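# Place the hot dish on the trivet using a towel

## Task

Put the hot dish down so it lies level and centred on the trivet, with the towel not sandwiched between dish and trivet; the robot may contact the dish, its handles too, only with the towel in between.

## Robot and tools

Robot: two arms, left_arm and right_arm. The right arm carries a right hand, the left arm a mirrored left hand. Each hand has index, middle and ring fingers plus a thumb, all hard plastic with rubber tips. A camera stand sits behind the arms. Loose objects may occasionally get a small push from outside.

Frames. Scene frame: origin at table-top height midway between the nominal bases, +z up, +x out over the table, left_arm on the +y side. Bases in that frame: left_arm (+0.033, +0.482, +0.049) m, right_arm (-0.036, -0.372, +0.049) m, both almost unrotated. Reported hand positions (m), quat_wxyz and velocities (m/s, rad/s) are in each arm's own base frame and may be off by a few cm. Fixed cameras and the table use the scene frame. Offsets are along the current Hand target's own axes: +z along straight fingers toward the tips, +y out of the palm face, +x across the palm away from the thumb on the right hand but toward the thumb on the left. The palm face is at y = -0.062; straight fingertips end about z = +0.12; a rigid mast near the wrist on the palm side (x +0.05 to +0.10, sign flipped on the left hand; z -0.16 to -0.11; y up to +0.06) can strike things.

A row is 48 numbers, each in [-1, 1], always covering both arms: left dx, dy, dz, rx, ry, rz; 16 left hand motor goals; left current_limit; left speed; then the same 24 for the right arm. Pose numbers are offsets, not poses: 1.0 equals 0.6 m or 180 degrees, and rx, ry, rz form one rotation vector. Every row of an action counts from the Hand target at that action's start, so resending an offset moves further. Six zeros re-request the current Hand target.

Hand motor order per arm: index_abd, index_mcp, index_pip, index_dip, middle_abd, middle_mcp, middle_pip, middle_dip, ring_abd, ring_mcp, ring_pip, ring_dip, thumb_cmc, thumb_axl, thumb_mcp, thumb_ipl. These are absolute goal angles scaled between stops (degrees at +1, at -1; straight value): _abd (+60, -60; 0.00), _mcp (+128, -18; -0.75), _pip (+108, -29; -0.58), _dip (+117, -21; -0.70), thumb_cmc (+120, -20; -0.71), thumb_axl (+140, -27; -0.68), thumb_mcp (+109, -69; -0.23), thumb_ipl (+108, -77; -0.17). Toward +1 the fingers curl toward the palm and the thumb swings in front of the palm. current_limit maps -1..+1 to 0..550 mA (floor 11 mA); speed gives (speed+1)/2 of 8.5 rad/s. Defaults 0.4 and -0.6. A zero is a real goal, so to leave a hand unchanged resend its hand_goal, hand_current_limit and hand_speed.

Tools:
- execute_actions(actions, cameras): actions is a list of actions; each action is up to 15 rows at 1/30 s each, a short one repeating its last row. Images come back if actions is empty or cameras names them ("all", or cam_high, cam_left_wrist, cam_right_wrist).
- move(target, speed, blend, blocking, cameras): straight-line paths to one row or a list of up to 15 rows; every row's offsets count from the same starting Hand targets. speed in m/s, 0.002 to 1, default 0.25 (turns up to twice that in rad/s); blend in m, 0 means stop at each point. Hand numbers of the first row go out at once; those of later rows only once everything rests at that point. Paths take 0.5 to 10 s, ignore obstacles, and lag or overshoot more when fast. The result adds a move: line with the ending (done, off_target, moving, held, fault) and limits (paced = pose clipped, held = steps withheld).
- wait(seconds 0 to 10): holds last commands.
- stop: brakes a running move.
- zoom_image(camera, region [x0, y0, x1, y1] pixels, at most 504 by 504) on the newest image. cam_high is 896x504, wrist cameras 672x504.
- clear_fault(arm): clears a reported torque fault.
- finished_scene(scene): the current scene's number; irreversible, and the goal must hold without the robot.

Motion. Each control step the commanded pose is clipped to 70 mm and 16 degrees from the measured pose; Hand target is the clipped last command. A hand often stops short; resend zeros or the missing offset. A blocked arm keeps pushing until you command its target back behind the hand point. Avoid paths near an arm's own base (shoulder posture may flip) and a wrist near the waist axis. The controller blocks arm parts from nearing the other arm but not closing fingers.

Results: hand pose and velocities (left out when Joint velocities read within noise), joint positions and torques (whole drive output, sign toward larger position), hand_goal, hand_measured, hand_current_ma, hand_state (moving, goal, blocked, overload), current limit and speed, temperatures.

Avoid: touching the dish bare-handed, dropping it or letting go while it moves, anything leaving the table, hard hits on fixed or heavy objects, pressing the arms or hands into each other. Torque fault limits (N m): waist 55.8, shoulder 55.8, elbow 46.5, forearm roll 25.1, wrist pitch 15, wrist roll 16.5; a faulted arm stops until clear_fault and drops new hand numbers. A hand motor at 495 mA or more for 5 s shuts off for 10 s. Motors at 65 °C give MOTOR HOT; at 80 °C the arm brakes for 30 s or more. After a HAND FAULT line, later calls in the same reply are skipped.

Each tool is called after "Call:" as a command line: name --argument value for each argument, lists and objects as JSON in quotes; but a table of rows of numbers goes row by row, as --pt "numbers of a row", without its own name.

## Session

Call:
execute_actions --actions '[]'

Call:
zoom_image --camera "cam_high" --region '[300, 130, 650, 380]'

Scene clock: 0.00 s.
left_arm: end_effector_position=(+0.6409, -0.1936, +0.2064) hand_goal=(+0.000, -0.754, -0.576, -0.696, +0.000, -0.754, -0.576, -0.696, +0.000, -0.754, -0.576, -0.696, -0.714, -0.678, -0.226, -0.168) hand_measured=(+0.000, -0.754, -0.576, -0.696, +0.000, -0.754, -0.576, -0.696, +0.000, -0.754, -0.576, -0.696, -0.714, -0.678, -0.226, -0.168) hand_current_ma=(+0, +0, +0, +0, +0, +0, +0, +0, +0, +0, +0, +0, +0, +0, +0, +0) hand_state=(goal, goal, goal, goal, goal, goal, goal, goal, goal, goal, goal, goal, goal, goal, goal, goal) hand_current_limit=0.40 hand_speed=-0.60 end_effector_quat_wxyz=(+0.376, +0.321, +0.789, -0.365) | right_arm: end_effector_position=(+0.4619, -0.0400, +0.0701) hand_goal=(+0.000, -0.754, -0.576, -0.696, +0.000, -0.754, -0.576, -0.696, +0.000, -0.754, -0.576, -0.696, -0.714, -0.678, -0.226, -0.168) hand_measured=(+0.000, -0.754, -0.576, -0.696, +0.000, -0.754, -0.576, -0.696, +0.000, -0.754, -0.576, -0.696, -0.714, -0.678, -0.226, -0.168) hand_current_ma=(+0, +0, +0, +0, +0, +0, +0, +0, +0, +0, +0, +0, +0, +0, +0, +0) hand_state=(goal, goal, goal, goal, goal, goal, goal, goal, goal, goal, goal, goal, goal, goal, goal, goal) hand_current_limit=0.40 hand_speed=-0.60 end_effector_quat_wxyz=(-0.126, +0.936, +0.320, -0.072)
Joint positions: left_arm=[-0.125 -0.575 -0.96 -1.892 -0.94 2.347] | right_arm=[-0.006 -0.626 -0.872 0.402 -0.503 2.101]
Joint velocities: within noise
Joint torques (N m): no reading
Motor temperatures (°C): left_arm=[24 21 26 25 22 25] | right_arm=[22 21 23 19 21 25]
Hand target: left_arm +0.6409, -0.1936, +0.2064; +0.376, +0.321, +0.789, -0.365 | right_arm +0.4619, -0.0400, +0.0701; -0.126, +0.936, +0.320, -0.072

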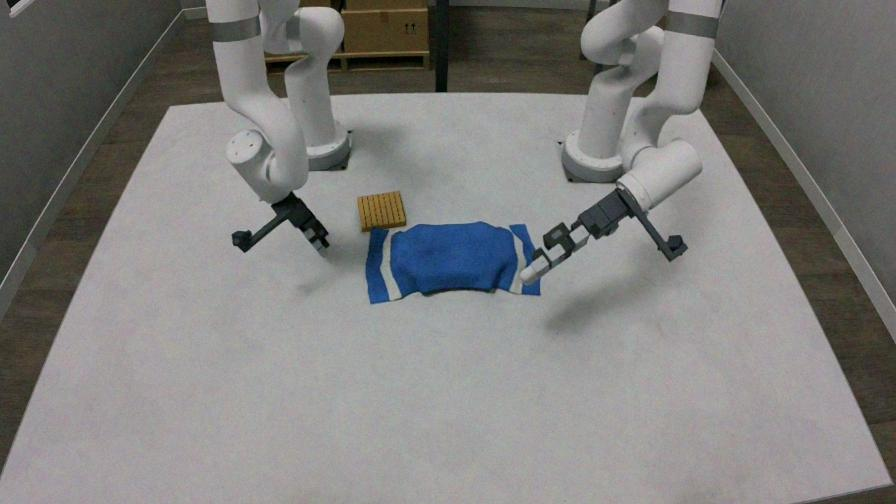

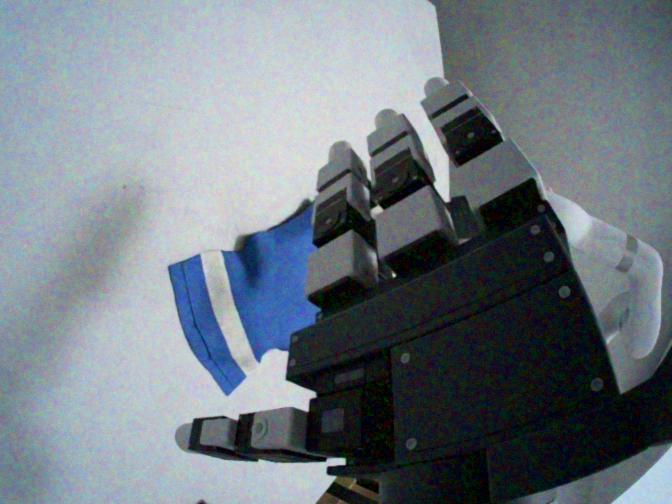

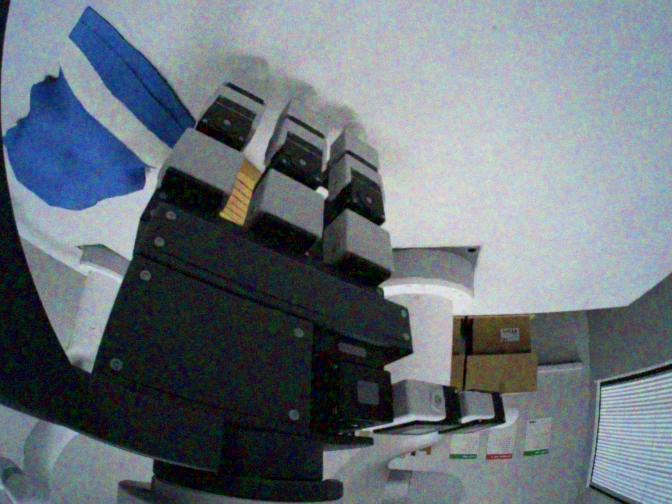

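Scaled by 1.440 from the camera's 896x504 image, which has a finer 1280x720 frame.

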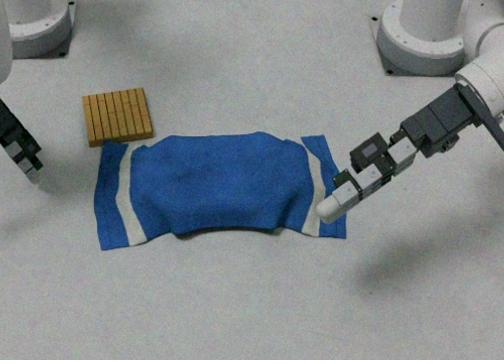

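Call:
zoom_image --camera "cam_high" --region '[350, 180, 560, 320]'

Scaled by 2.400 from the camera's 896x504 image, which has a finer 1280x720 frame.

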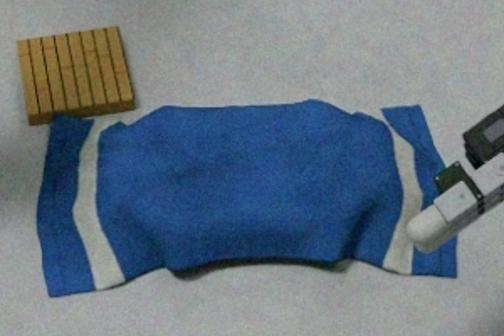

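Call:
move --pt "-0.0828 -0.0335 -0.0452 0 0 0 0.167 -0.479 -0.212 -0.406 0 -0.479 -0.212 -0.406 -0.167 -0.479 -0.212 -0.406 -0.714 -0.678 -0.226 -0.168 0.4 -0.6 -0.0108 -0.0563 -0.1914 0 0 0 0.167 -0.479 -0.212 -0.406 0 -0.479 -0.212 -0.406 -0.167 -0.479 -0.212 -0.406 -0.714 -0.678 -0.226 -0.168 0.4 -0.6" --pt "0.2308 -0.3507 -0.0327 0.3125 0.3061 0.6575 0.167 -0.479 -0.212 -0.406 0 -0.479 -0.212 -0.406 -0.167 -0.479 -0.212 -0.406 -0.714 -0.678 -0.226 -0.168 0.4 -0.6 0.2513 -0.345 -0.088 -0.0597 -0.1062 -0.7876 0.167 -0.479 -0.212 -0.406 0 -0.479 -0.212 -0.406 -0.167 -0.479 -0.212 -0.406 -0.714 -0.678 -0.226 -0.168 0.4 -0.6" --speed 0.5 --blend 0.03 --cameras '["all"]'

Call:
zoom_image --camera "cam_high" --region '[350, 180, 560, 320]'

Scene clock: 72.00 s.
left_arm: end_effector_position=(+0.3987, -0.2563, +0.1710) hand_goal=(+0.166, -0.480, -0.212, -0.406, +0.000, -0.480, -0.212, -0.406, -0.168, -0.480, -0.212, -0.406, -0.714, -0.678, -0.226, -0.168) hand_measured=(+0.162, -0.482, -0.214, -0.410, +0.000, -0.482, -0.214, -0.408, -0.168, -0.482, -0.214, -0.408, -0.714, -0.678, -0.224, -0.168) hand_current_ma=(-1, +0, +0, +0, +0, +0, +0, +0, +0, +0, +0, +0, +0, +0, +0, +0) hand_state=(goal, goal, goal, goal, goal, goal, goal, goal, goal, goal, goal, goal, goal, goal, goal, goal) hand_current_limit=0.40 hand_speed=-0.60 end_effector_quat_wxyz=(+0.000, +1.000, +0.004, +0.000) | right_arm: end_effector_position=(+0.4715, +0.2012, +0.1708) hand_goal=(+0.166, -0.480, -0.212, -0.406, +0.000, -0.480, -0.212, -0.406, -0.168, -0.480, -0.212, -0.406, -0.714, -0.678, -0.226, -0.168) hand_measured=(+0.162, -0.482, -0.216, -0.410, +0.000, -0.482, -0.216, -0.408, -0.164, -0.482, -0.216, -0.408, -0.714, -0.678, -0.224, -0.168) hand_current_ma=(-1, +0, -1, -1, +0, -1, -1, -1, +1, +0, -1, -1, +0, +0, +1, +0) hand_state=(goal, goal, goal, goal, goal, goal, goal, goal, goal, goal, goal, goal, goal, goal, goal, goal) hand_current_limit=0.40 hand_speed=-0.60 end_effector_quat_wxyz=(+0.000, -0.006, +1.000, +0.000)
Joint positions: left_arm=[-0.429 -0.313 -0.679 0 -0.366 2.705] | right_arm=[0.252 -0.413 -0.825 -0.001 -0.412 0.241]
Joint torques (N m): left_arm=[-5.87 38.2 -22.55 3.5 -0.95 -0.29] | right_arm=[-3.01 23.12 -21.74 1.99 0.61 -0.72]
Hand target: left_arm +0.3987, -0.2563, +0.1710; +0.000, +1.000, +0.004, +0.000 | right_arm +0.4715, +0.2012, +0.1708; +0.000, -0.006, +1.000, +0.000
Off the commanded pose: left_arm 0.000 m, 0 deg | right_arm 0.000 m, 0 deg.
move: done

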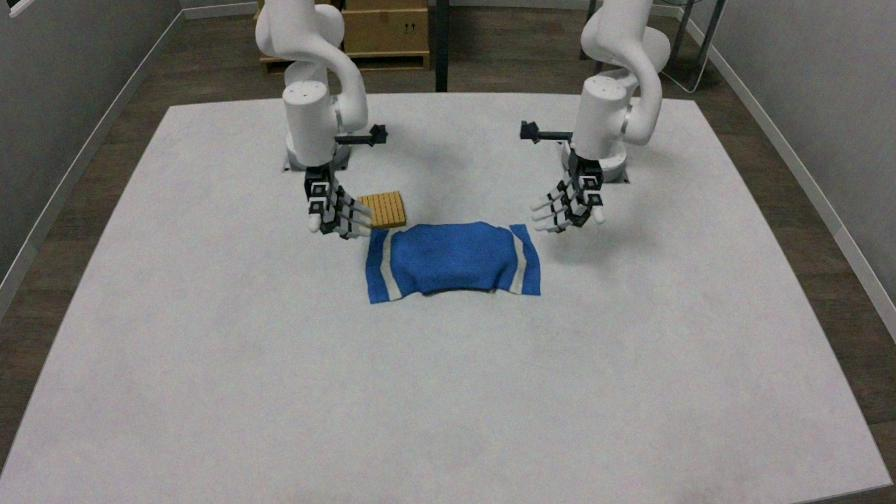

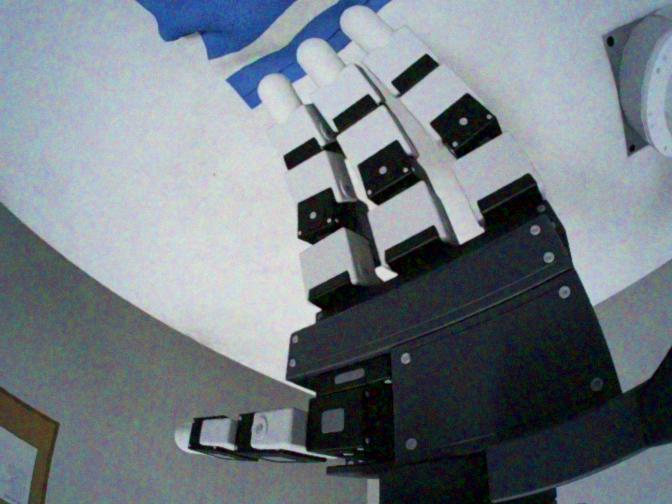

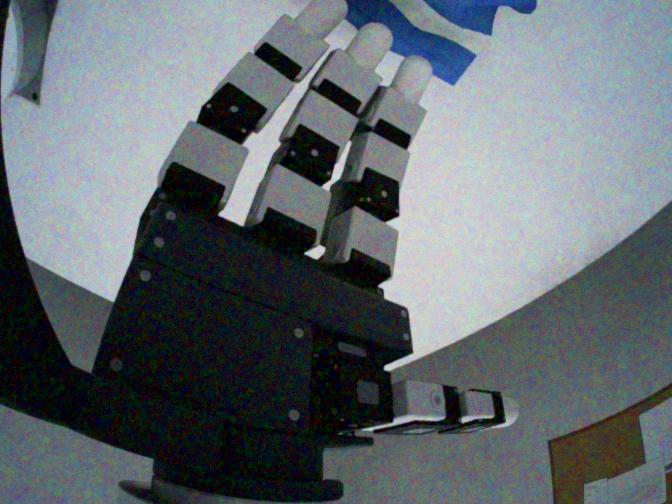

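Scaled by 2.400 from the camera's 896x504 image, which has a finer 1280x720 frame.

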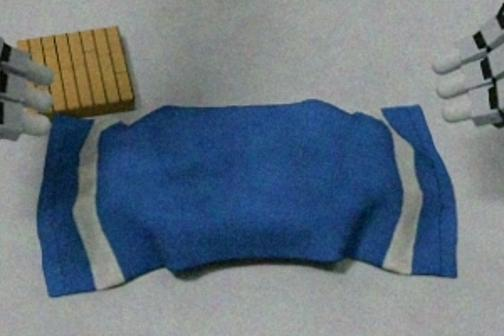

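Call:
move --target '[0,0,0.2108,0,0,0,0.167,-0.479,-0.212,-0.406,0,-0.479,-0.212,-0.406,-0.167,-0.479,-0.212,-0.406,-0.714,-0.678,-0.226,-0.168,0.4,-0.6,0,0,0.2108,0,0,0,0.167,-0.479,-0.212,-0.406,0,-0.479,-0.212,-0.406,-0.167,-0.479,-0.212,-0.406,-0.714,-0.678,-0.226,-0.168,0.4,-0.6]' --speed 0.15 --cameras '["all"]'

Call:
zoom_image --camera "cam_high" --region '[350, 180, 560, 320]'

Call:
zoom_image --camera "cam_right_wrist" --region '[270, 0, 670, 150]'

Call:
zoom_image --camera "cam_left_wrist" --region '[0, 0, 440, 170]'

Scene clock: 82.07 s.
left_arm: end_effector_position=(+0.3987, -0.2563, +0.0446) hand_goal=(+0.166, -0.480, -0.212, -0.406, +0.000, -0.480, -0.212, -0.406, -0.168, -0.480, -0.212, -0.406, -0.714, -0.678, -0.226, -0.168) hand_measured=(+0.162, -0.482, -0.214, -0.410, +0.000, -0.482, -0.214, -0.408, -0.168, -0.482, -0.214, -0.408, -0.714, -0.678, -0.224, -0.168) hand_current_ma=(-1, +0, +0, +0, +0, +0, +0, +0, +0, +0, +0, +0, +0, +0, +0, +0) hand_state=(goal, goal, goal, goal, goal, goal, goal, goal, goal, goal, goal, goal, goal, goal, goal, goal) hand_current_limit=0.40 hand_speed=-0.60 end_effector_quat_wxyz=(+0.000, +1.000, +0.004, +0.000) | right_arm: end_effector_position=(+0.4715, +0.2011, +0.0443) hand_goal=(+0.166, -0.480, -0.212, -0.406, +0.000, -0.480, -0.212, -0.406, -0.168, -0.480, -0.212, -0.406, -0.714, -0.678, -0.226, -0.168) hand_measured=(+0.162, -0.482, -0.216, -0.410, +0.000, -0.482, -0.216, -0.408, -0.164, -0.482, -0.216, -0.408, -0.714, -0.678, -0.224, -0.168) hand_current_ma=(-1, +0, -1, -1, +0, -1, -1, -1, +1, +0, -1, -1, +0, +0, +1, +0) hand_state=(goal, goal, goal, goal, goal, goal, goal, goal, goal, goal, goal, goal, goal, goal, goal, goal) hand_current_limit=0.40 hand_speed=-0.60 end_effector_quat_wxyz=(+0.000, -0.006, +1.000, +0.000)
Joint positions: left_arm=[-0.429 -0.634 -0.709 0 -0.075 2.705] | right_arm=[0.252 -0.7 -0.853 -0.003 -0.154 0.243]
Joint torques (N m): left_arm=[-3.81 39.47 -16.31 -2.3 0.89 0.84] | right_arm=[3.6 28.05 -17.33 1.47 1.47 -0.29]
Hand target: left_arm +0.3987, -0.2563, +0.0445; +0.000, +1.000, +0.004, +0.000 | right_arm +0.4715, +0.2011, +0.0443; +0.000, -0.006, +1.000, +0.000
Off the commanded pose: left_arm 0.000 m, 0 deg | right_arm 0.000 m, 0 deg.
move: done

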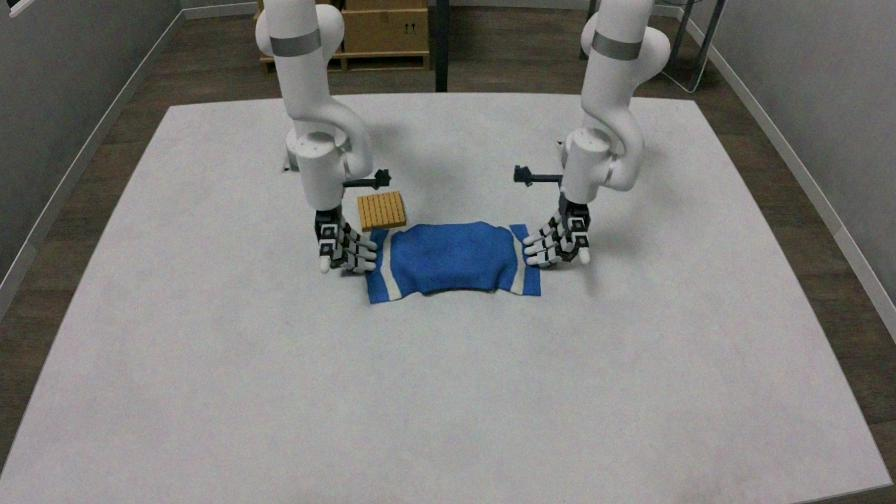

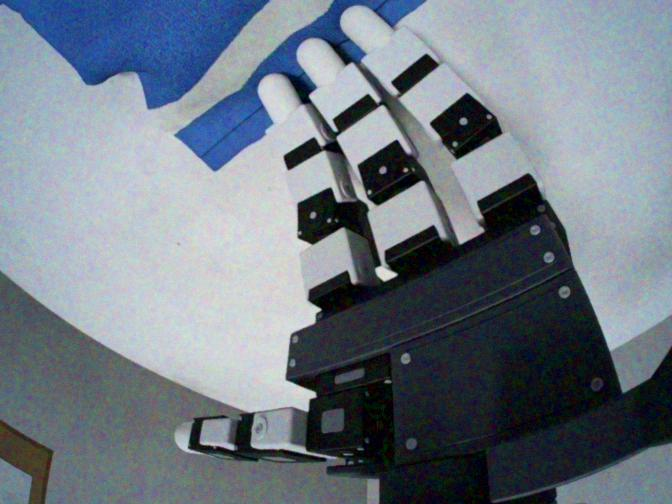

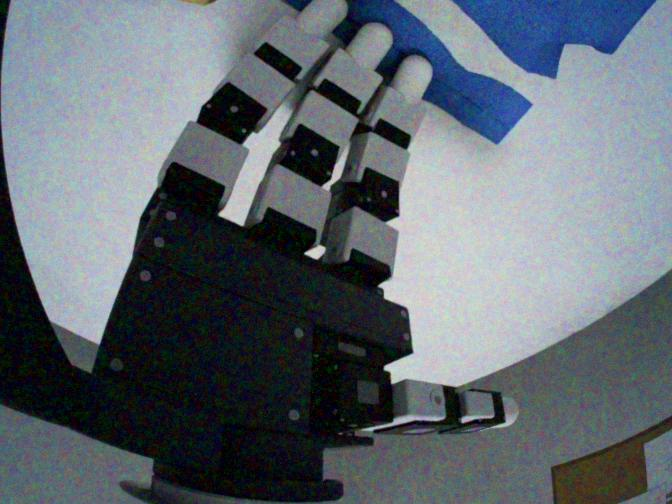

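Scaled by 2.400 from the camera's 896x504 image, which has a finer 1280x720 frame.

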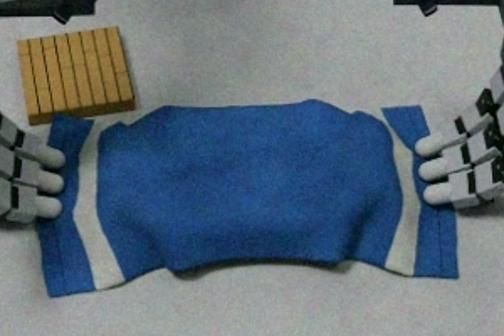

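Scaled by 1.260 from the camera's 672x504 image, which has a finer 960x720 frame.

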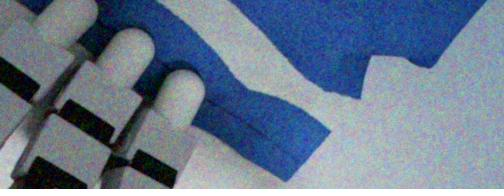

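Scaled by 1.145 from the camera's 672x504 image, which has a finer 960x720 frame.

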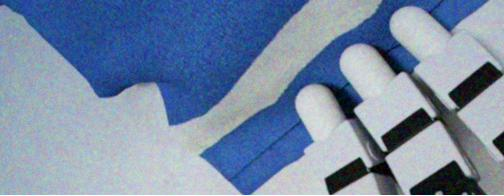

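Call:
zoom_image --camera "cam_high" --region '[490, 210, 590, 305]'

Call:
zoom_image --camera "cam_high" --region '[340, 215, 440, 310]'

Scaled by 5.040 from the camera's 896x504 image, which has a finer 1280x720 frame.

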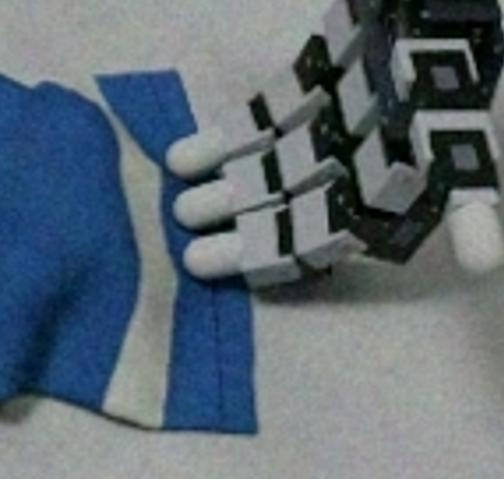

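Scaled by 5.040 from the camera's 896x504 image, which has a finer 1280x720 frame.

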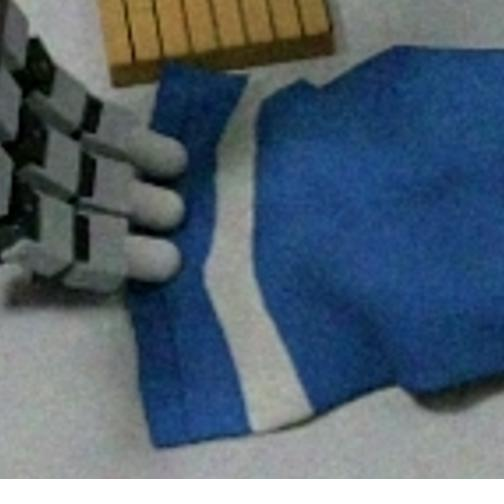

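Call:
move --target '[0,0.105,0,0,0,0,0.167,-0.479,-0.212,-0.406,0,-0.479,-0.212,-0.406,-0.167,-0.479,-0.212,-0.406,-0.714,-0.678,-0.226,-0.168,0.4,-0.6,0,0.105,0,0,0,0,0.167,-0.479,-0.212,-0.406,0,-0.479,-0.212,-0.406,-0.167,-0.479,-0.212,-0.406,-0.714,-0.678,-0.226,-0.168,0.4,-0.6]' --speed 0.05 --cameras '["all"]'

Call:
zoom_image --camera "cam_high" --region '[350, 180, 560, 320]'

Scene clock: 110.07 s.
left_arm: end_effector_position=(+0.3992, -0.3193, +0.0446) hand_goal=(+0.166, -0.480, -0.212, -0.406, +0.000, -0.480, -0.212, -0.406, -0.168, -0.480, -0.212, -0.406, -0.714, -0.678, -0.226, -0.168) hand_measured=(+0.162, -0.502, -0.220, -0.410, +0.000, -0.496, -0.218, -0.408, -0.168, -0.494, -0.218, -0.408, -0.714, -0.678, -0.224, -0.168) hand_current_ma=(+0, -16, -3, +0, +0, -8, -2, +0, +0, -7, -1, +0, +0, +0, +0, +0) hand_state=(goal, blocked, goal, goal, goal, goal, goal, goal, goal, goal, goal, goal, goal, goal, goal, goal) hand_current_limit=0.40 hand_speed=-0.60 end_effector_quat_wxyz=(+0.000, +1.000, +0.004, +0.000) | right_arm: end_effector_position=(+0.4707, +0.2641, +0.0443) hand_goal=(+0.166, -0.480, -0.212, -0.406, +0.000, -0.480, -0.212, -0.406, -0.168, -0.480, -0.212, -0.406, -0.714, -0.678, -0.226, -0.168) hand_measured=(+0.162, -0.482, -0.216, -0.408, +0.000, -0.482, -0.216, -0.408, -0.164, -0.482, -0.216, -0.408, -0.714, -0.678, -0.224, -0.168) hand_current_ma=(-1, -1, -1, -1, +0, -1, -1, -1, +1, +0, -1, -1, +0, +0, +1, +0) hand_state=(goal, goal, goal, goal, goal, goal, goal, goal, goal, goal, goal, goal, goal, goal, goal, goal) hand_current_limit=0.40 hand_speed=-0.60 end_effector_quat_wxyz=(+0.000, -0.006, +1.000, +0.000)
Joint positions: left_arm=[-0.558 -0.672 -0.792 -0.001 -0.121 2.577] | right_arm=[0.379 -0.725 -0.907 -0.002 -0.183 0.369]
Joint torques (N m): left_arm=[-3.84 40.22 -19.66 3.23 -0.15 -0.44] | right_arm=[4.79 28.16 -17.45 -0.3 -0.6 1.06]
Hand target: left_arm +0.3992, -0.3193, +0.0446; +0.000, +1.000, +0.004, +0.000 | right_arm +0.4707, +0.2641, +0.0443; +0.000, -0.006, +1.000, +0.000
Off the commanded pose: left_arm 0.000 m, 0 deg | right_arm 0.000 m, 0 deg.
move: done

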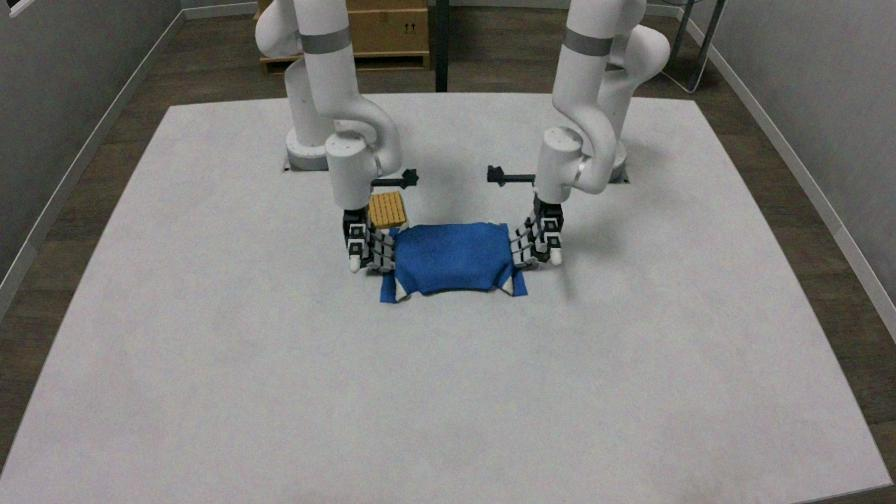

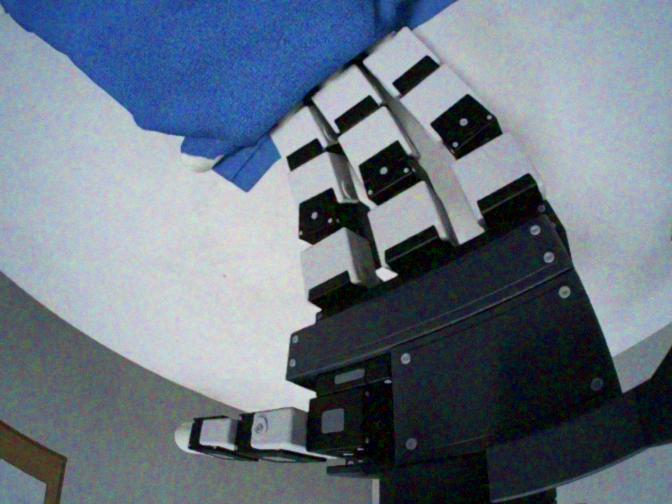

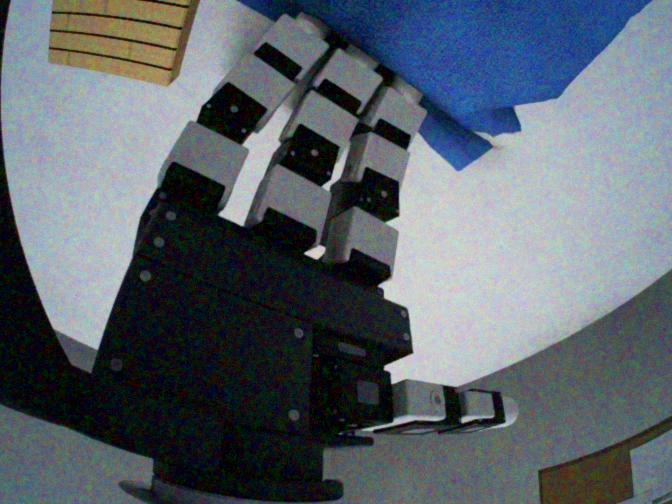

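Scaled by 2.400 from the camera's 896x504 image, which has a finer 1280x720 frame.

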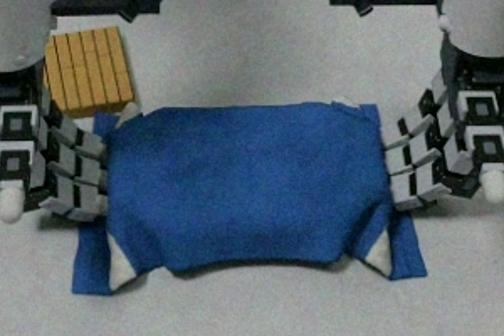

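Call:
move --target '[0,0,0,0,0,0,0.167,-0.479,-0.212,-0.406,0,-0.479,-0.212,-0.406,-0.167,-0.479,-0.212,-0.406,-0.714,-0.678,-0.226,-0.168,0.4,-0.6,0,0.0133,0,0,0,0,0.167,-0.479,-0.212,-0.406,0,-0.479,-0.212,-0.406,-0.167,-0.479,-0.212,-0.406,-0.714,-0.678,-0.226,-0.168,0.4,-0.6]' --speed 0.04

Call:
move --target '[0,0,0,0,0,0,0.167,-0.479,-0.212,-0.406,0,-0.479,-0.212,-0.406,-0.167,-0.479,-0.212,-0.406,-0.714,-0.678,-0.226,-0.168,0.4,-0.6,0,0.0067,0,0,0,0,0.167,-0.479,-0.212,-0.406,0,-0.479,-0.212,-0.406,-0.167,-0.479,-0.212,-0.406,-0.714,-0.678,-0.226,-0.168,0.4,-0.6]' --speed 0.04 --cameras '["cam_high", "cam_right_wrist"]'

Scene clock: 120.57 s.
left_arm: end_effector_position=(+0.3992, -0.3193, +0.0446) hand_goal=(+0.166, -0.480, -0.212, -0.406, +0.000, -0.480, -0.212, -0.406, -0.168, -0.480, -0.212, -0.406, -0.714, -0.678, -0.226, -0.168) hand_measured=(+0.162, -0.502, -0.220, -0.410, +0.000, -0.496, -0.218, -0.408, -0.168, -0.494, -0.218, -0.408, -0.714, -0.678, -0.224, -0.168) hand_current_ma=(+0, -16, -3, +0, +0, -8, -2, +0, +0, -7, -1, +0, +0, +0, +0, +0) hand_state=(goal, blocked, goal, goal, goal, goal, goal, goal, goal, goal, goal, goal, goal, goal, goal, goal) hand_current_limit=0.40 hand_speed=-0.60 end_effector_quat_wxyz=(+0.000, +1.000, +0.004, +0.000) | right_arm: end_effector_position=(+0.4706, +0.2720, +0.0443) hand_goal=(+0.166, -0.480, -0.212, -0.406, +0.000, -0.480, -0.212, -0.406, -0.168, -0.480, -0.212, -0.406, -0.714, -0.678, -0.226, -0.168) hand_measured=(+0.162, -0.488, -0.216, -0.408, +0.000, -0.488, -0.216, -0.408, -0.164, -0.486, -0.216, -0.408, -0.714, -0.678, -0.224, -0.168) hand_current_ma=(-1, -4, -1, -1, +0, -4, -1, -1, +1, -3, -1, -1, +0, +0, +1, +0) hand_state=(goal, goal, goal, goal, goal, goal, goal, goal, goal, goal, goal, goal, goal, goal, goal, goal) hand_current_limit=0.40 hand_speed=-0.60 end_effector_quat_wxyz=(+0.000, -0.006, +1.000, +0.000)
Joint positions: left_arm=[-0.558 -0.672 -0.792 -0.001 -0.121 2.577] | right_arm=[0.394 -0.729 -0.916 -0.002 -0.187 0.384]
Joint torques (N m): left_arm=[-4.77 40.48 -19.34 2.58 0.1 -0.39] | right_arm=[4.12 28.72 -18.18 -0.05 -0.49 1.24]
Hand target: left_arm +0.3992, -0.3193, +0.0446; +0.000, +1.000, +0.004, +0.000 | right_arm +0.4706, +0.2721, +0.0443; +0.000, -0.006, +1.000, +0.000
Off the commanded pose: left_arm 0.000 m, 0 deg | right_arm 0.000 m, 0 deg.
move: done

Scene clock: 121.27 s.
left_arm: end_effector_position=(+0.3992, -0.3193, +0.0446) hand_goal=(+0.166, -0.480, -0.212, -0.406, +0.000, -0.480, -0.212, -0.406, -0.168, -0.480, -0.212, -0.406, -0.714, -0.678, -0.226, -0.168) hand_measured=(+0.162, -0.502, -0.220, -0.410, +0.000, -0.496, -0.218, -0.408, -0.168, -0.494, -0.218, -0.408, -0.714, -0.678, -0.224, -0.168) hand_current_ma=(+0, -16, -3, +0, +0, -8, -2, +0, +0, -7, -1, +0, +0, +0, +0, +0) hand_state=(goal, blocked, goal, goal, goal, goal, goal, goal, goal, goal, goal, goal, goal, goal, goal, goal) hand_current_limit=0.40 hand_speed=-0.60 end_effector_quat_wxyz=(+0.000, +1.000, +0.004, +0.000) | right_arm: end_effector_position=(+0.4705, +0.2760, +0.0442) hand_goal=(+0.166, -0.480, -0.212, -0.406, +0.000, -0.480, -0.212, -0.406, -0.168, -0.480, -0.212, -0.406, -0.714, -0.678, -0.226, -0.168) hand_measured=(+0.162, -0.496, -0.220, -0.408, +0.000, -0.494, -0.218, -0.408, -0.164, -0.492, -0.218, -0.408, -0.714, -0.678, -0.224, -0.168) hand_current_ma=(-1, -12, -3, -1, +0, -11, -2, -1, +1, -9, -2, -1, +0, +0, +1, +0) hand_state=(goal, goal, goal, goal, goal, goal, goal, goal, goal, goal, goal, goal, goal, goal, goal, goal) hand_current_limit=0.40 hand_speed=-0.60 end_effector_quat_wxyz=(+0.000, -0.006, +1.000, +0.000)
Joint positions: left_arm=[-0.558 -0.672 -0.792 -0.001 -0.121 2.577] | right_arm=[0.402 -0.731 -0.92 -0.002 -0.19 0.391]
Joint torques (N m): left_arm=[-3.34 41.33 -19.5 1.74 0.4 -0.56] | right_arm=[3.55 29.78 -18.91 0.28 -0.27 0.97]
Hand target: left_arm +0.3992, -0.3193, +0.0446; +0.000, +1.000, +0.004, +0.000 | right_arm +0.4705, +0.2761, +0.0443; +0.000, -0.006, +1.000, +0.000
Off the commanded pose: left_arm 0.000 m, 0 deg | right_arm 0.000 m, 0 deg.
move: done
Images, in order (width x height): cam_high 896x504, cam_right_wrist 672x504.

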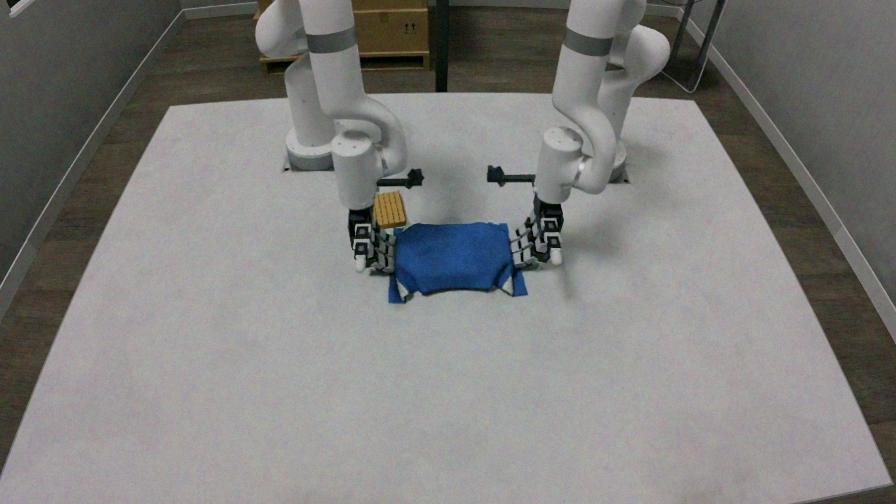

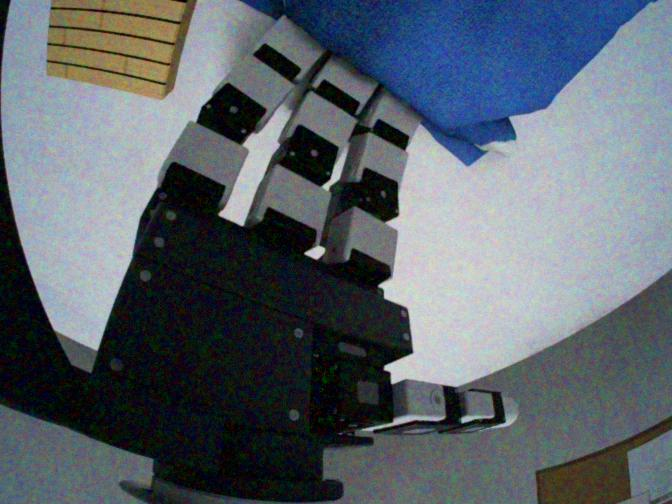

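Call:
move --target '[0,0,0,0,0,0,0.167,-0.479,-0.212,-0.188,0,-0.479,-0.212,-0.188,-0.167,-0.479,-0.212,-0.188,-0.714,-0.678,-0.226,-0.168,0.4,-0.9,0,0,0,0,0,0,0.167,-0.479,-0.212,-0.188,0,-0.479,-0.212,-0.188,-0.167,-0.479,-0.212,-0.188,-0.714,-0.678,-0.226,-0.168,0.4,-0.9]'

Call:
move --target '[0,0,-0.0167,0,0,0,0.167,-0.479,-0.212,-0.188,0,-0.479,-0.212,-0.188,-0.167,-0.479,-0.212,-0.188,-0.714,-0.678,-0.226,-0.168,0.4,-0.9,0,0,-0.0167,0,0,0,0.167,-0.479,-0.212,-0.188,0,-0.479,-0.212,-0.188,-0.167,-0.479,-0.212,-0.188,-0.714,-0.678,-0.226,-0.168,0.4,-0.9]' --speed 0.03 --cameras '["all"]'

Call:
zoom_image --camera "cam_high" --region '[350, 180, 560, 320]'

Scene clock: 143.63 s.
left_arm: end_effector_position=(+0.3992, -0.3193, +0.0445) hand_goal=(+0.166, -0.480, -0.212, -0.188, +0.000, -0.480, -0.212, -0.188, -0.168, -0.480, -0.212, -0.188, -0.714, -0.678, -0.226, -0.168) hand_measured=(+0.166, -0.514, -0.238, -0.232, +0.000, -0.504, -0.232, -0.218, -0.168, -0.504, -0.228, -0.208, -0.714, -0.678, -0.224, -0.168) hand_current_ma=(+0, -33, -18, -46, +0, -18, -12, -23, +0, -17, -8, -11, +0, +0, +0, +0) hand_state=(goal, blocked, blocked, blocked, goal, blocked, blocked, blocked, goal, blocked, goal, goal, goal, goal, goal, goal) hand_current_limit=0.40 hand_speed=-0.90 end_effector_quat_wxyz=(+0.000, +1.000, +0.004, +0.000) | right_arm: end_effector_position=(+0.4705, +0.2761, +0.0442) hand_goal=(+0.166, -0.480, -0.212, -0.188, +0.000, -0.480, -0.212, -0.188, -0.168, -0.480, -0.212, -0.188, -0.714, -0.678, -0.226, -0.168) hand_measured=(+0.162, -0.512, -0.238, -0.222, +0.000, -0.508, -0.232, -0.214, -0.164, -0.502, -0.226, -0.204, -0.714, -0.678, -0.224, -0.168) hand_current_ma=(-1, -37, -25, -40, +0, -30, -16, -26, +1, -20, -9, -11, +0, +0, +1, +0) hand_state=(goal, blocked, blocked, blocked, goal, blocked, goal, blocked, goal, blocked, goal, goal, goal, goal, goal, goal) hand_current_limit=0.40 hand_speed=-0.90 end_effector_quat_wxyz=(+0.000, -0.006, +1.000, +0.000)
Joint positions: left_arm=[-0.558 -0.672 -0.792 -0.001 -0.121 2.577] | right_arm=[0.402 -0.731 -0.92 -0.003 -0.19 0.392]
Joint torques (N m): left_arm=[-2.68 46.39 -19.22 2.69 0.2 -0.53] | right_arm=[3.05 34.66 -18.6 -0.31 -0.29 0.92]
Hand target: left_arm +0.3992, -0.3193, +0.0446; +0.000, +1.000, +0.004, +0.000 | right_arm +0.4705, +0.2761, +0.0443; +0.000, -0.006, +1.000, +0.000
Off the commanded pose: left_arm 0.000 m, 0 deg | right_arm 0.000 m, 0 deg.
move: done

Scene clock: 144.47 s.
left_arm: end_effector_position=(+0.3992, -0.3193, +0.0545) hand_goal=(+0.166, -0.480, -0.212, -0.188, +0.000, -0.480, -0.212, -0.188, -0.168, -0.480, -0.212, -0.188, -0.714, -0.678, -0.226, -0.168) hand_measured=(+0.166, -0.514, -0.238, -0.232, +0.000, -0.506, -0.232, -0.218, -0.168, -0.504, -0.228, -0.208, -0.714, -0.678, -0.224, -0.168) hand_current_ma=(+0, -33, -18, -46, +0, -19, -12, -22, +0, -17, -8, -11, +0, +0, +0, +0) hand_state=(goal, blocked, blocked, blocked, goal, blocked, blocked, blocked, goal, blocked, goal, goal, goal, goal, goal, goal) hand_current_limit=0.40 hand_speed=-0.90 end_effector_quat_wxyz=(+0.000, +1.000, +0.004, +0.000) | right_arm: end_effector_position=(+0.4705, +0.2761, +0.0542) hand_goal=(+0.166, -0.480, -0.212, -0.188, +0.000, -0.480, -0.212, -0.188, -0.168, -0.480, -0.212, -0.188, -0.714, -0.678, -0.226, -0.168) hand_measured=(+0.162, -0.512, -0.238, -0.222, +0.000, -0.508, -0.232, -0.214, -0.164, -0.502, -0.226, -0.204, -0.714, -0.678, -0.224, -0.168) hand_current_ma=(-1, -38, -26, -40, +0, -31, -17, -25, +1, -20, -9, -10, +0, +0, +1, +0) hand_state=(goal, blocked, blocked, blocked, goal, blocked, blocked, blocked, goal, blocked, goal, goal, goal, goal, goal, goal) hand_current_limit=0.40 hand_speed=-0.90 end_effector_quat_wxyz=(+0.000, -0.006, +1.000, +0.000)
Joint positions: left_arm=[-0.558 -0.646 -0.787 -0.001 -0.14 2.577] | right_arm=[0.402 -0.708 -0.915 -0.002 -0.207 0.392]
Joint torques (N m): left_arm=[0.79 52.62 -13.66 2.39 -0.51 -0.5] | right_arm=[2.26 40.52 -14.03 1.52 -0.34 -0.44]
Hand target: left_arm +0.3992, -0.3193, +0.0546; +0.000, +1.000, +0.004, +0.000 | right_arm +0.4705, +0.2761, +0.0543; +0.000, -0.006, +1.000, +0.000
Off the commanded pose: left_arm 0.000 m, 0 deg | right_arm 0.000 m, 0 deg.
move: done

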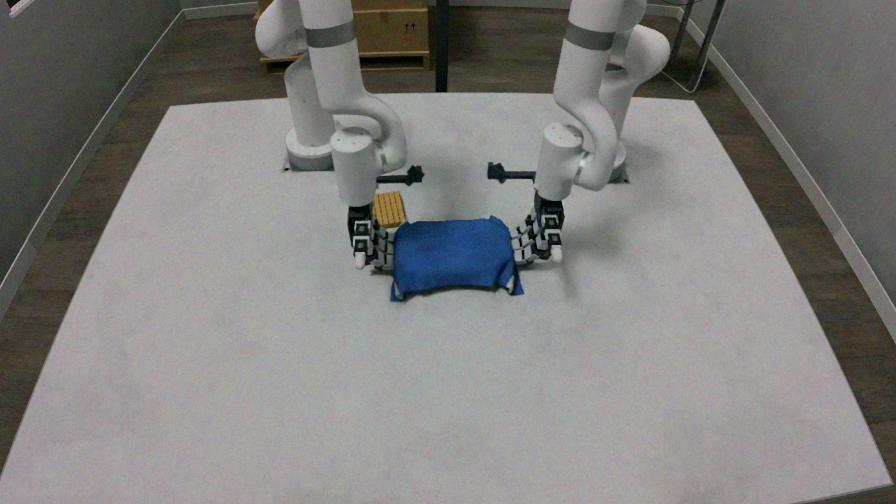

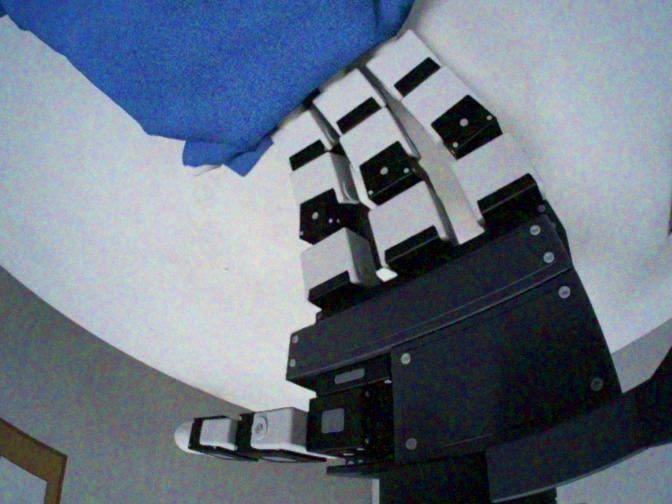

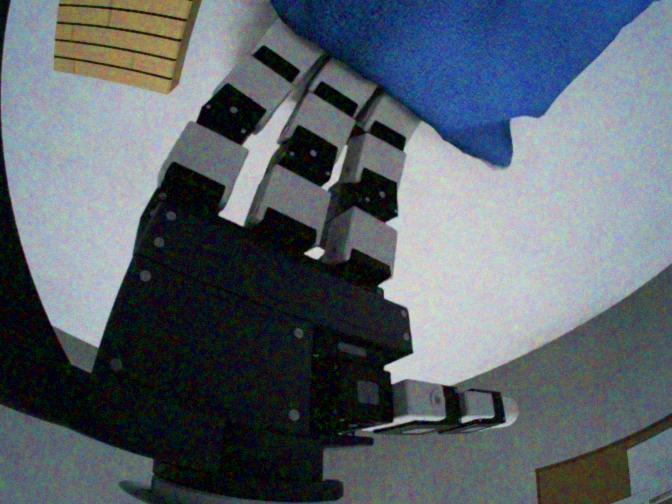

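Scaled by 2.400 from the camera's 896x504 image, which has a finer 1280x720 frame.

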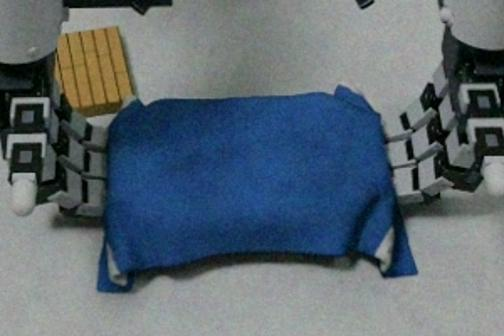

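Call:
move --pt "0 0 -0.0833 0 0 0 0.167 -0.479 -0.212 -0.188 0 -0.479 -0.212 -0.188 -0.167 -0.479 -0.212 -0.188 -0.714 -0.678 -0.226 -0.168 0.4 -0.9 0 0 -0.0833 0 0 0 0.167 -0.479 -0.212 -0.188 0 -0.479 -0.212 -0.188 -0.167 -0.479 -0.212 -0.188 -0.714 -0.678 -0.226 -0.168 0.4 -0.9" --pt "-0.0539 0.0654 -0.1083 0 0 0 0.167 -0.479 -0.212 -0.188 0 -0.479 -0.212 -0.188 -0.167 -0.479 -0.212 -0.188 -0.714 -0.678 -0.226 -0.168 0.4 -0.9 0.0539 -0.0655 -0.1083 0 0 0 0.167 -0.479 -0.212 -0.188 0 -0.479 -0.212 -0.188 -0.167 -0.479 -0.212 -0.188 -0.714 -0.678 -0.226 -0.168 0.4 -0.9" --pt "-0.2695 0.327 -0.1083 0 0 0 0.167 -0.479 -0.212 -0.188 0 -0.479 -0.212 -0.188 -0.167 -0.479 -0.212 -0.188 -0.714 -0.678 -0.226 -0.168 0.4 -0.9 0.2695 -0.3273 -0.1083 0 0 0 0.167 -0.479 -0.212 -0.188 0 -0.479 -0.212 -0.188 -0.167 -0.479 -0.212 -0.188 -0.714 -0.678 -0.226 -0.168 0.4 -0.9" --speed 0.08 --blend 0.015 --cameras '["all"]'

Call:
zoom_image --camera "cam_high" --region '[280, 130, 460, 250]'

Scene clock: 164.27 s.
left_arm: end_effector_position=(+0.2391, -0.5168, +0.1196) hand_goal=(+0.166, -0.480, -0.212, -0.188, +0.000, -0.480, -0.212, -0.188, -0.168, -0.480, -0.212, -0.188, -0.714, -0.678, -0.226, -0.168) hand_measured=(+0.166, -0.520, -0.240, -0.232, +0.000, -0.508, -0.234, -0.216, -0.168, -0.504, -0.228, -0.208, -0.714, -0.678, -0.224, -0.168) hand_current_ma=(+0, -41, -20, -45, +0, -22, -13, -21, +0, -18, -8, -10, +0, +0, +0, +0) hand_state=(goal, blocked, blocked, blocked, goal, blocked, blocked, blocked, goal, blocked, goal, goal, goal, goal, goal, goal) hand_current_limit=0.40 hand_speed=-0.90 end_effector_quat_wxyz=(+0.000, +1.000, +0.004, +0.000) | right_arm: end_effector_position=(+0.3114, +0.0777, +0.1194) hand_goal=(+0.166, -0.480, -0.212, -0.188, +0.000, -0.480, -0.212, -0.188, -0.168, -0.480, -0.212, -0.188, -0.714, -0.678, -0.226, -0.168) hand_measured=(+0.162, -0.516, -0.240, -0.222, +0.000, -0.512, -0.232, -0.212, -0.164, -0.502, -0.226, -0.202, -0.714, -0.678, -0.224, -0.168) hand_current_ma=(-1, -46, -29, -39, +0, -38, -17, -23, +1, -22, -9, -9, +0, +0, +1, +0) hand_state=(goal, blocked, blocked, blocked, goal, blocked, blocked, blocked, goal, blocked, goal, goal, goal, goal, goal, goal) hand_current_limit=0.40 hand_speed=-0.90 end_effector_quat_wxyz=(+0.000, -0.006, +1.000, +0.000)
Joint positions: left_arm=[-1.108 -0.554 -0.877 0 -0.323 2.026] | right_arm=[-0.026 -0.229 -0.353 -0.007 -0.123 -0.032]
Joint torques (N m): left_arm=[-5.63 45.15 -25.02 2.8 -0.15 -0.49] | right_arm=[-2.47 24.18 -11.68 1.47 1.36 -0.82]
Hand target: left_arm +0.2391, -0.5168, +0.1196; +0.000, +1.000, +0.004, +0.000 | right_arm +0.3114, +0.0777, +0.1194; +0.000, -0.006, +1.000, +0.000
Off the commanded pose: left_arm 0.000 m, 0 deg | right_arm 0.000 m, 0 deg.
move: done

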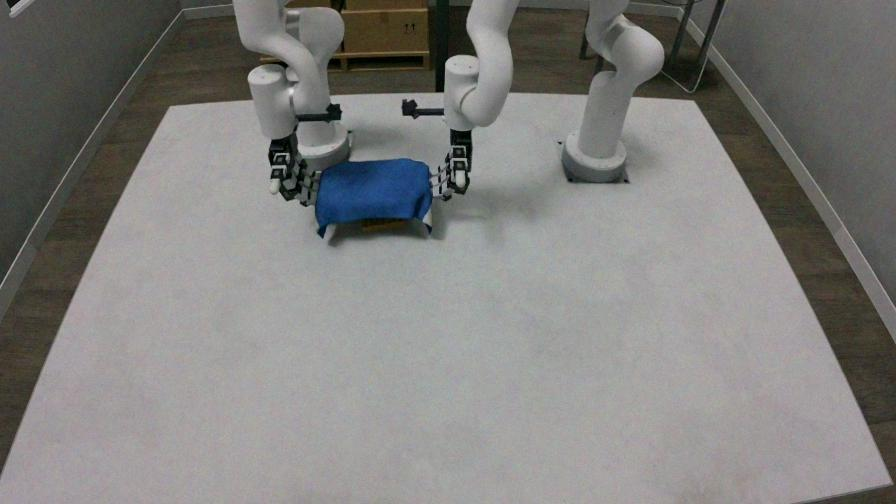

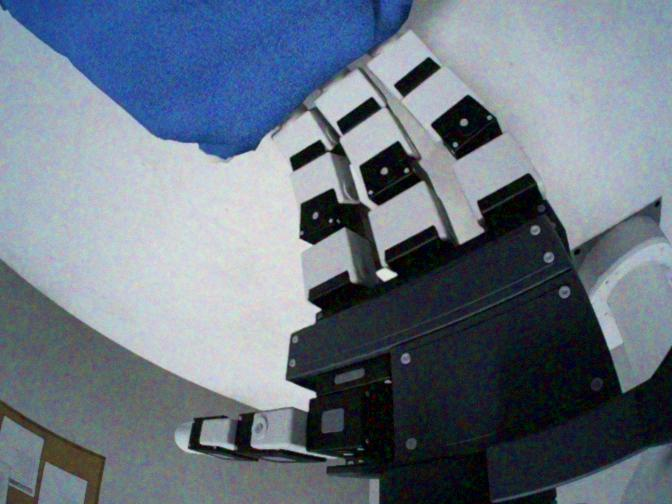

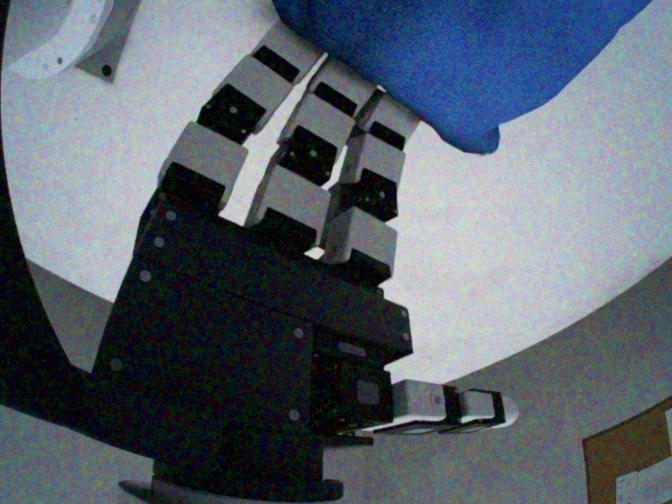

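Scaled by 2.800 from the camera's 896x504 image, which has a finer 1280x720 frame.

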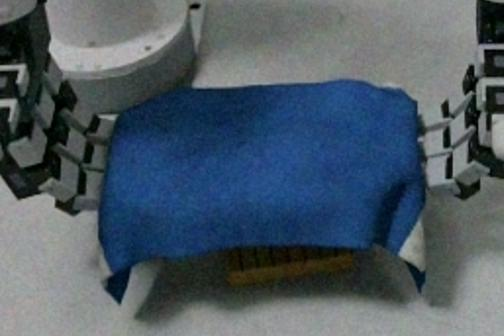

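Call:
move --pt "0 0 0.0917 0 0 0 0.167 -0.479 -0.212 -0.188 0 -0.479 -0.212 -0.188 -0.167 -0.479 -0.212 -0.188 -0.714 -0.678 -0.226 -0.168 0.4 -0.9 0 0 0.0917 0 0 0 0.167 -0.479 -0.212 -0.188 0 -0.479 -0.212 -0.188 -0.167 -0.479 -0.212 -0.188 -0.714 -0.678 -0.226 -0.168 0.4 -0.9" --pt "0 0 0.1108 0 0 0 0.167 -0.479 -0.212 -0.188 0 -0.479 -0.212 -0.188 -0.167 -0.479 -0.212 -0.188 -0.714 -0.678 -0.226 -0.168 0.4 -0.9 0 0 0.1108 0 0 0 0.167 -0.479 -0.212 -0.188 0 -0.479 -0.212 -0.188 -0.167 -0.479 -0.212 -0.188 -0.714 -0.678 -0.226 -0.168 0.4 -0.9" --speed '[0.07, 0.02]' --blend 0.002 --cameras '["all"]'

Call:
zoom_image --camera "cam_high" --region '[280, 130, 460, 250]'

Scene clock: 195.20 s.
left_arm: end_effector_position=(+0.2391, -0.5168, +0.0531) hand_goal=(+0.166, -0.480, -0.212, -0.188, +0.000, -0.480, -0.212, -0.188, -0.168, -0.480, -0.212, -0.188, -0.714, -0.678, -0.226, -0.168) hand_measured=(+0.166, -0.496, -0.220, -0.192, +0.000, -0.490, -0.218, -0.190, -0.166, -0.490, -0.218, -0.192, -0.714, -0.678, -0.224, -0.168) hand_current_ma=(+0, -9, -2, -1, +0, -3, -1, +0, +0, -3, -1, +0, +0, +0, +0, +0) hand_state=(goal, goal, goal, goal, goal, goal, goal, goal, goal, goal, goal, goal, goal, goal, goal, goal) hand_current_limit=0.40 hand_speed=-0.90 end_effector_quat_wxyz=(+0.000, +1.000, +0.004, +0.000) | right_arm: end_effector_position=(+0.3114, +0.0777, +0.0529) hand_goal=(+0.166, -0.480, -0.212, -0.188, +0.000, -0.480, -0.212, -0.188, -0.168, -0.480, -0.212, -0.188, -0.714, -0.678, -0.226, -0.168) hand_measured=(+0.164, -0.488, -0.218, -0.192, +0.000, -0.490, -0.218, -0.192, -0.164, -0.490, -0.218, -0.190, -0.714, -0.678, -0.224, -0.168) hand_current_ma=(+0, -5, -3, -1, +0, -5, -2, -1, +1, -6, -2, -1, +0, +0, +1, +0) hand_state=(goal, goal, goal, goal, goal, goal, goal, goal, goal, goal, goal, goal, goal, goal, goal, goal) hand_current_limit=0.40 hand_speed=-0.90 end_effector_quat_wxyz=(+0.000, -0.006, +1.000, +0.000)
Joint positions: left_arm=[-1.108 -0.703 -0.9 0.001 -0.197 2.025] | right_arm=[-0.026 -0.476 -0.386 0.005 0.09 -0.044]
Joint torques (N m): left_arm=[0.64 40.79 -19.39 2.62 1.37 -0.41] | right_arm=[3.39 16.89 -12.06 1.5 1.31 -0.73]
Hand target: left_arm +0.2391, -0.5168, +0.0531; +0.000, +1.000, +0.004, +0.000 | right_arm +0.3114, +0.0777, +0.0529; +0.000, -0.006, +1.000, +0.000
Off the commanded pose: left_arm 0.000 m, 0 deg | right_arm 0.000 m, 0 deg.
move: done

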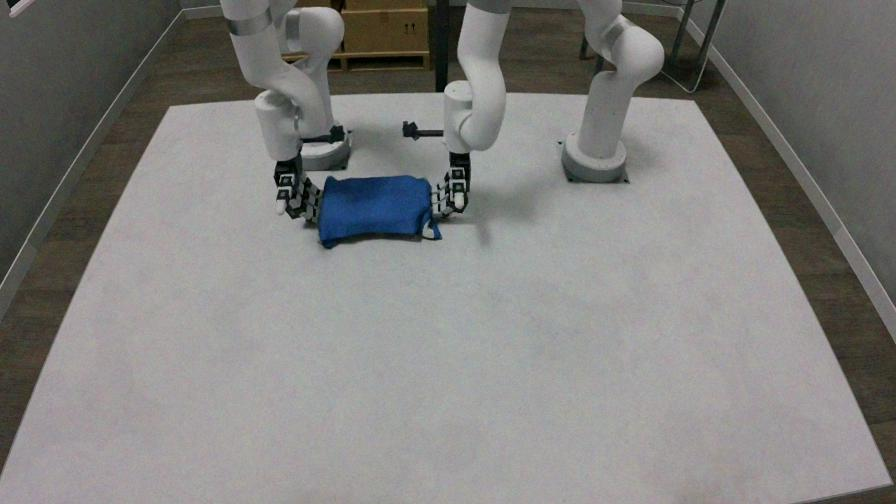

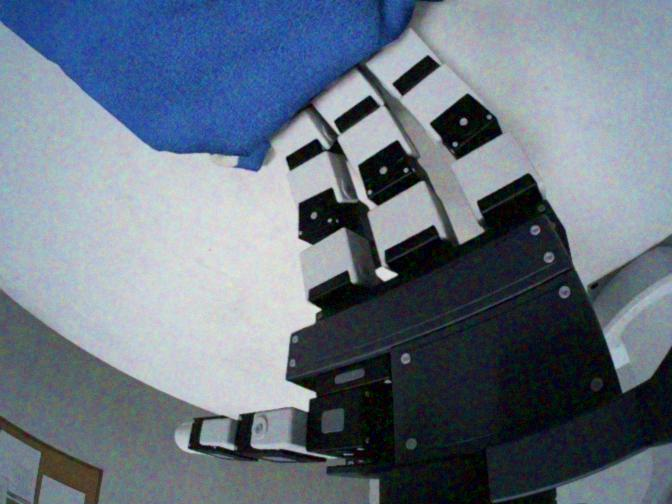

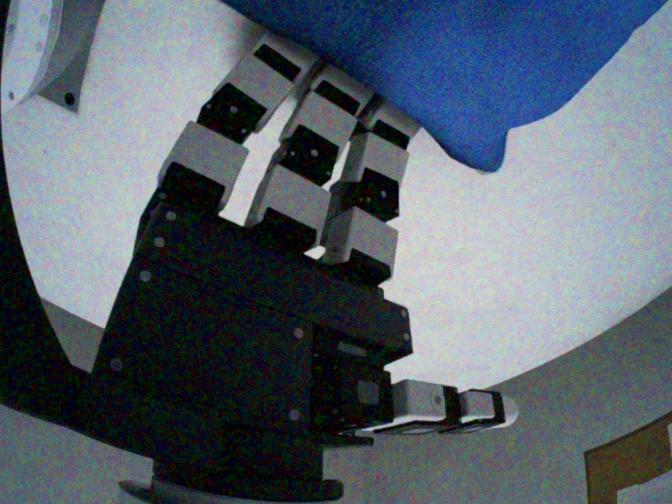

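Scaled by 2.800 from the camera's 896x504 image, which has a finer 1280x720 frame.

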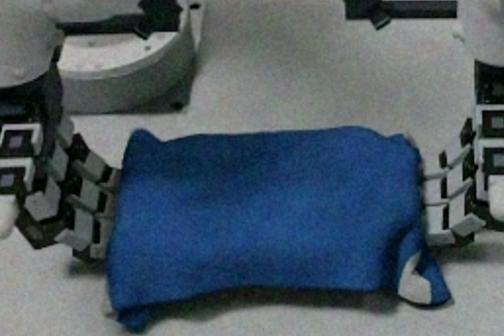

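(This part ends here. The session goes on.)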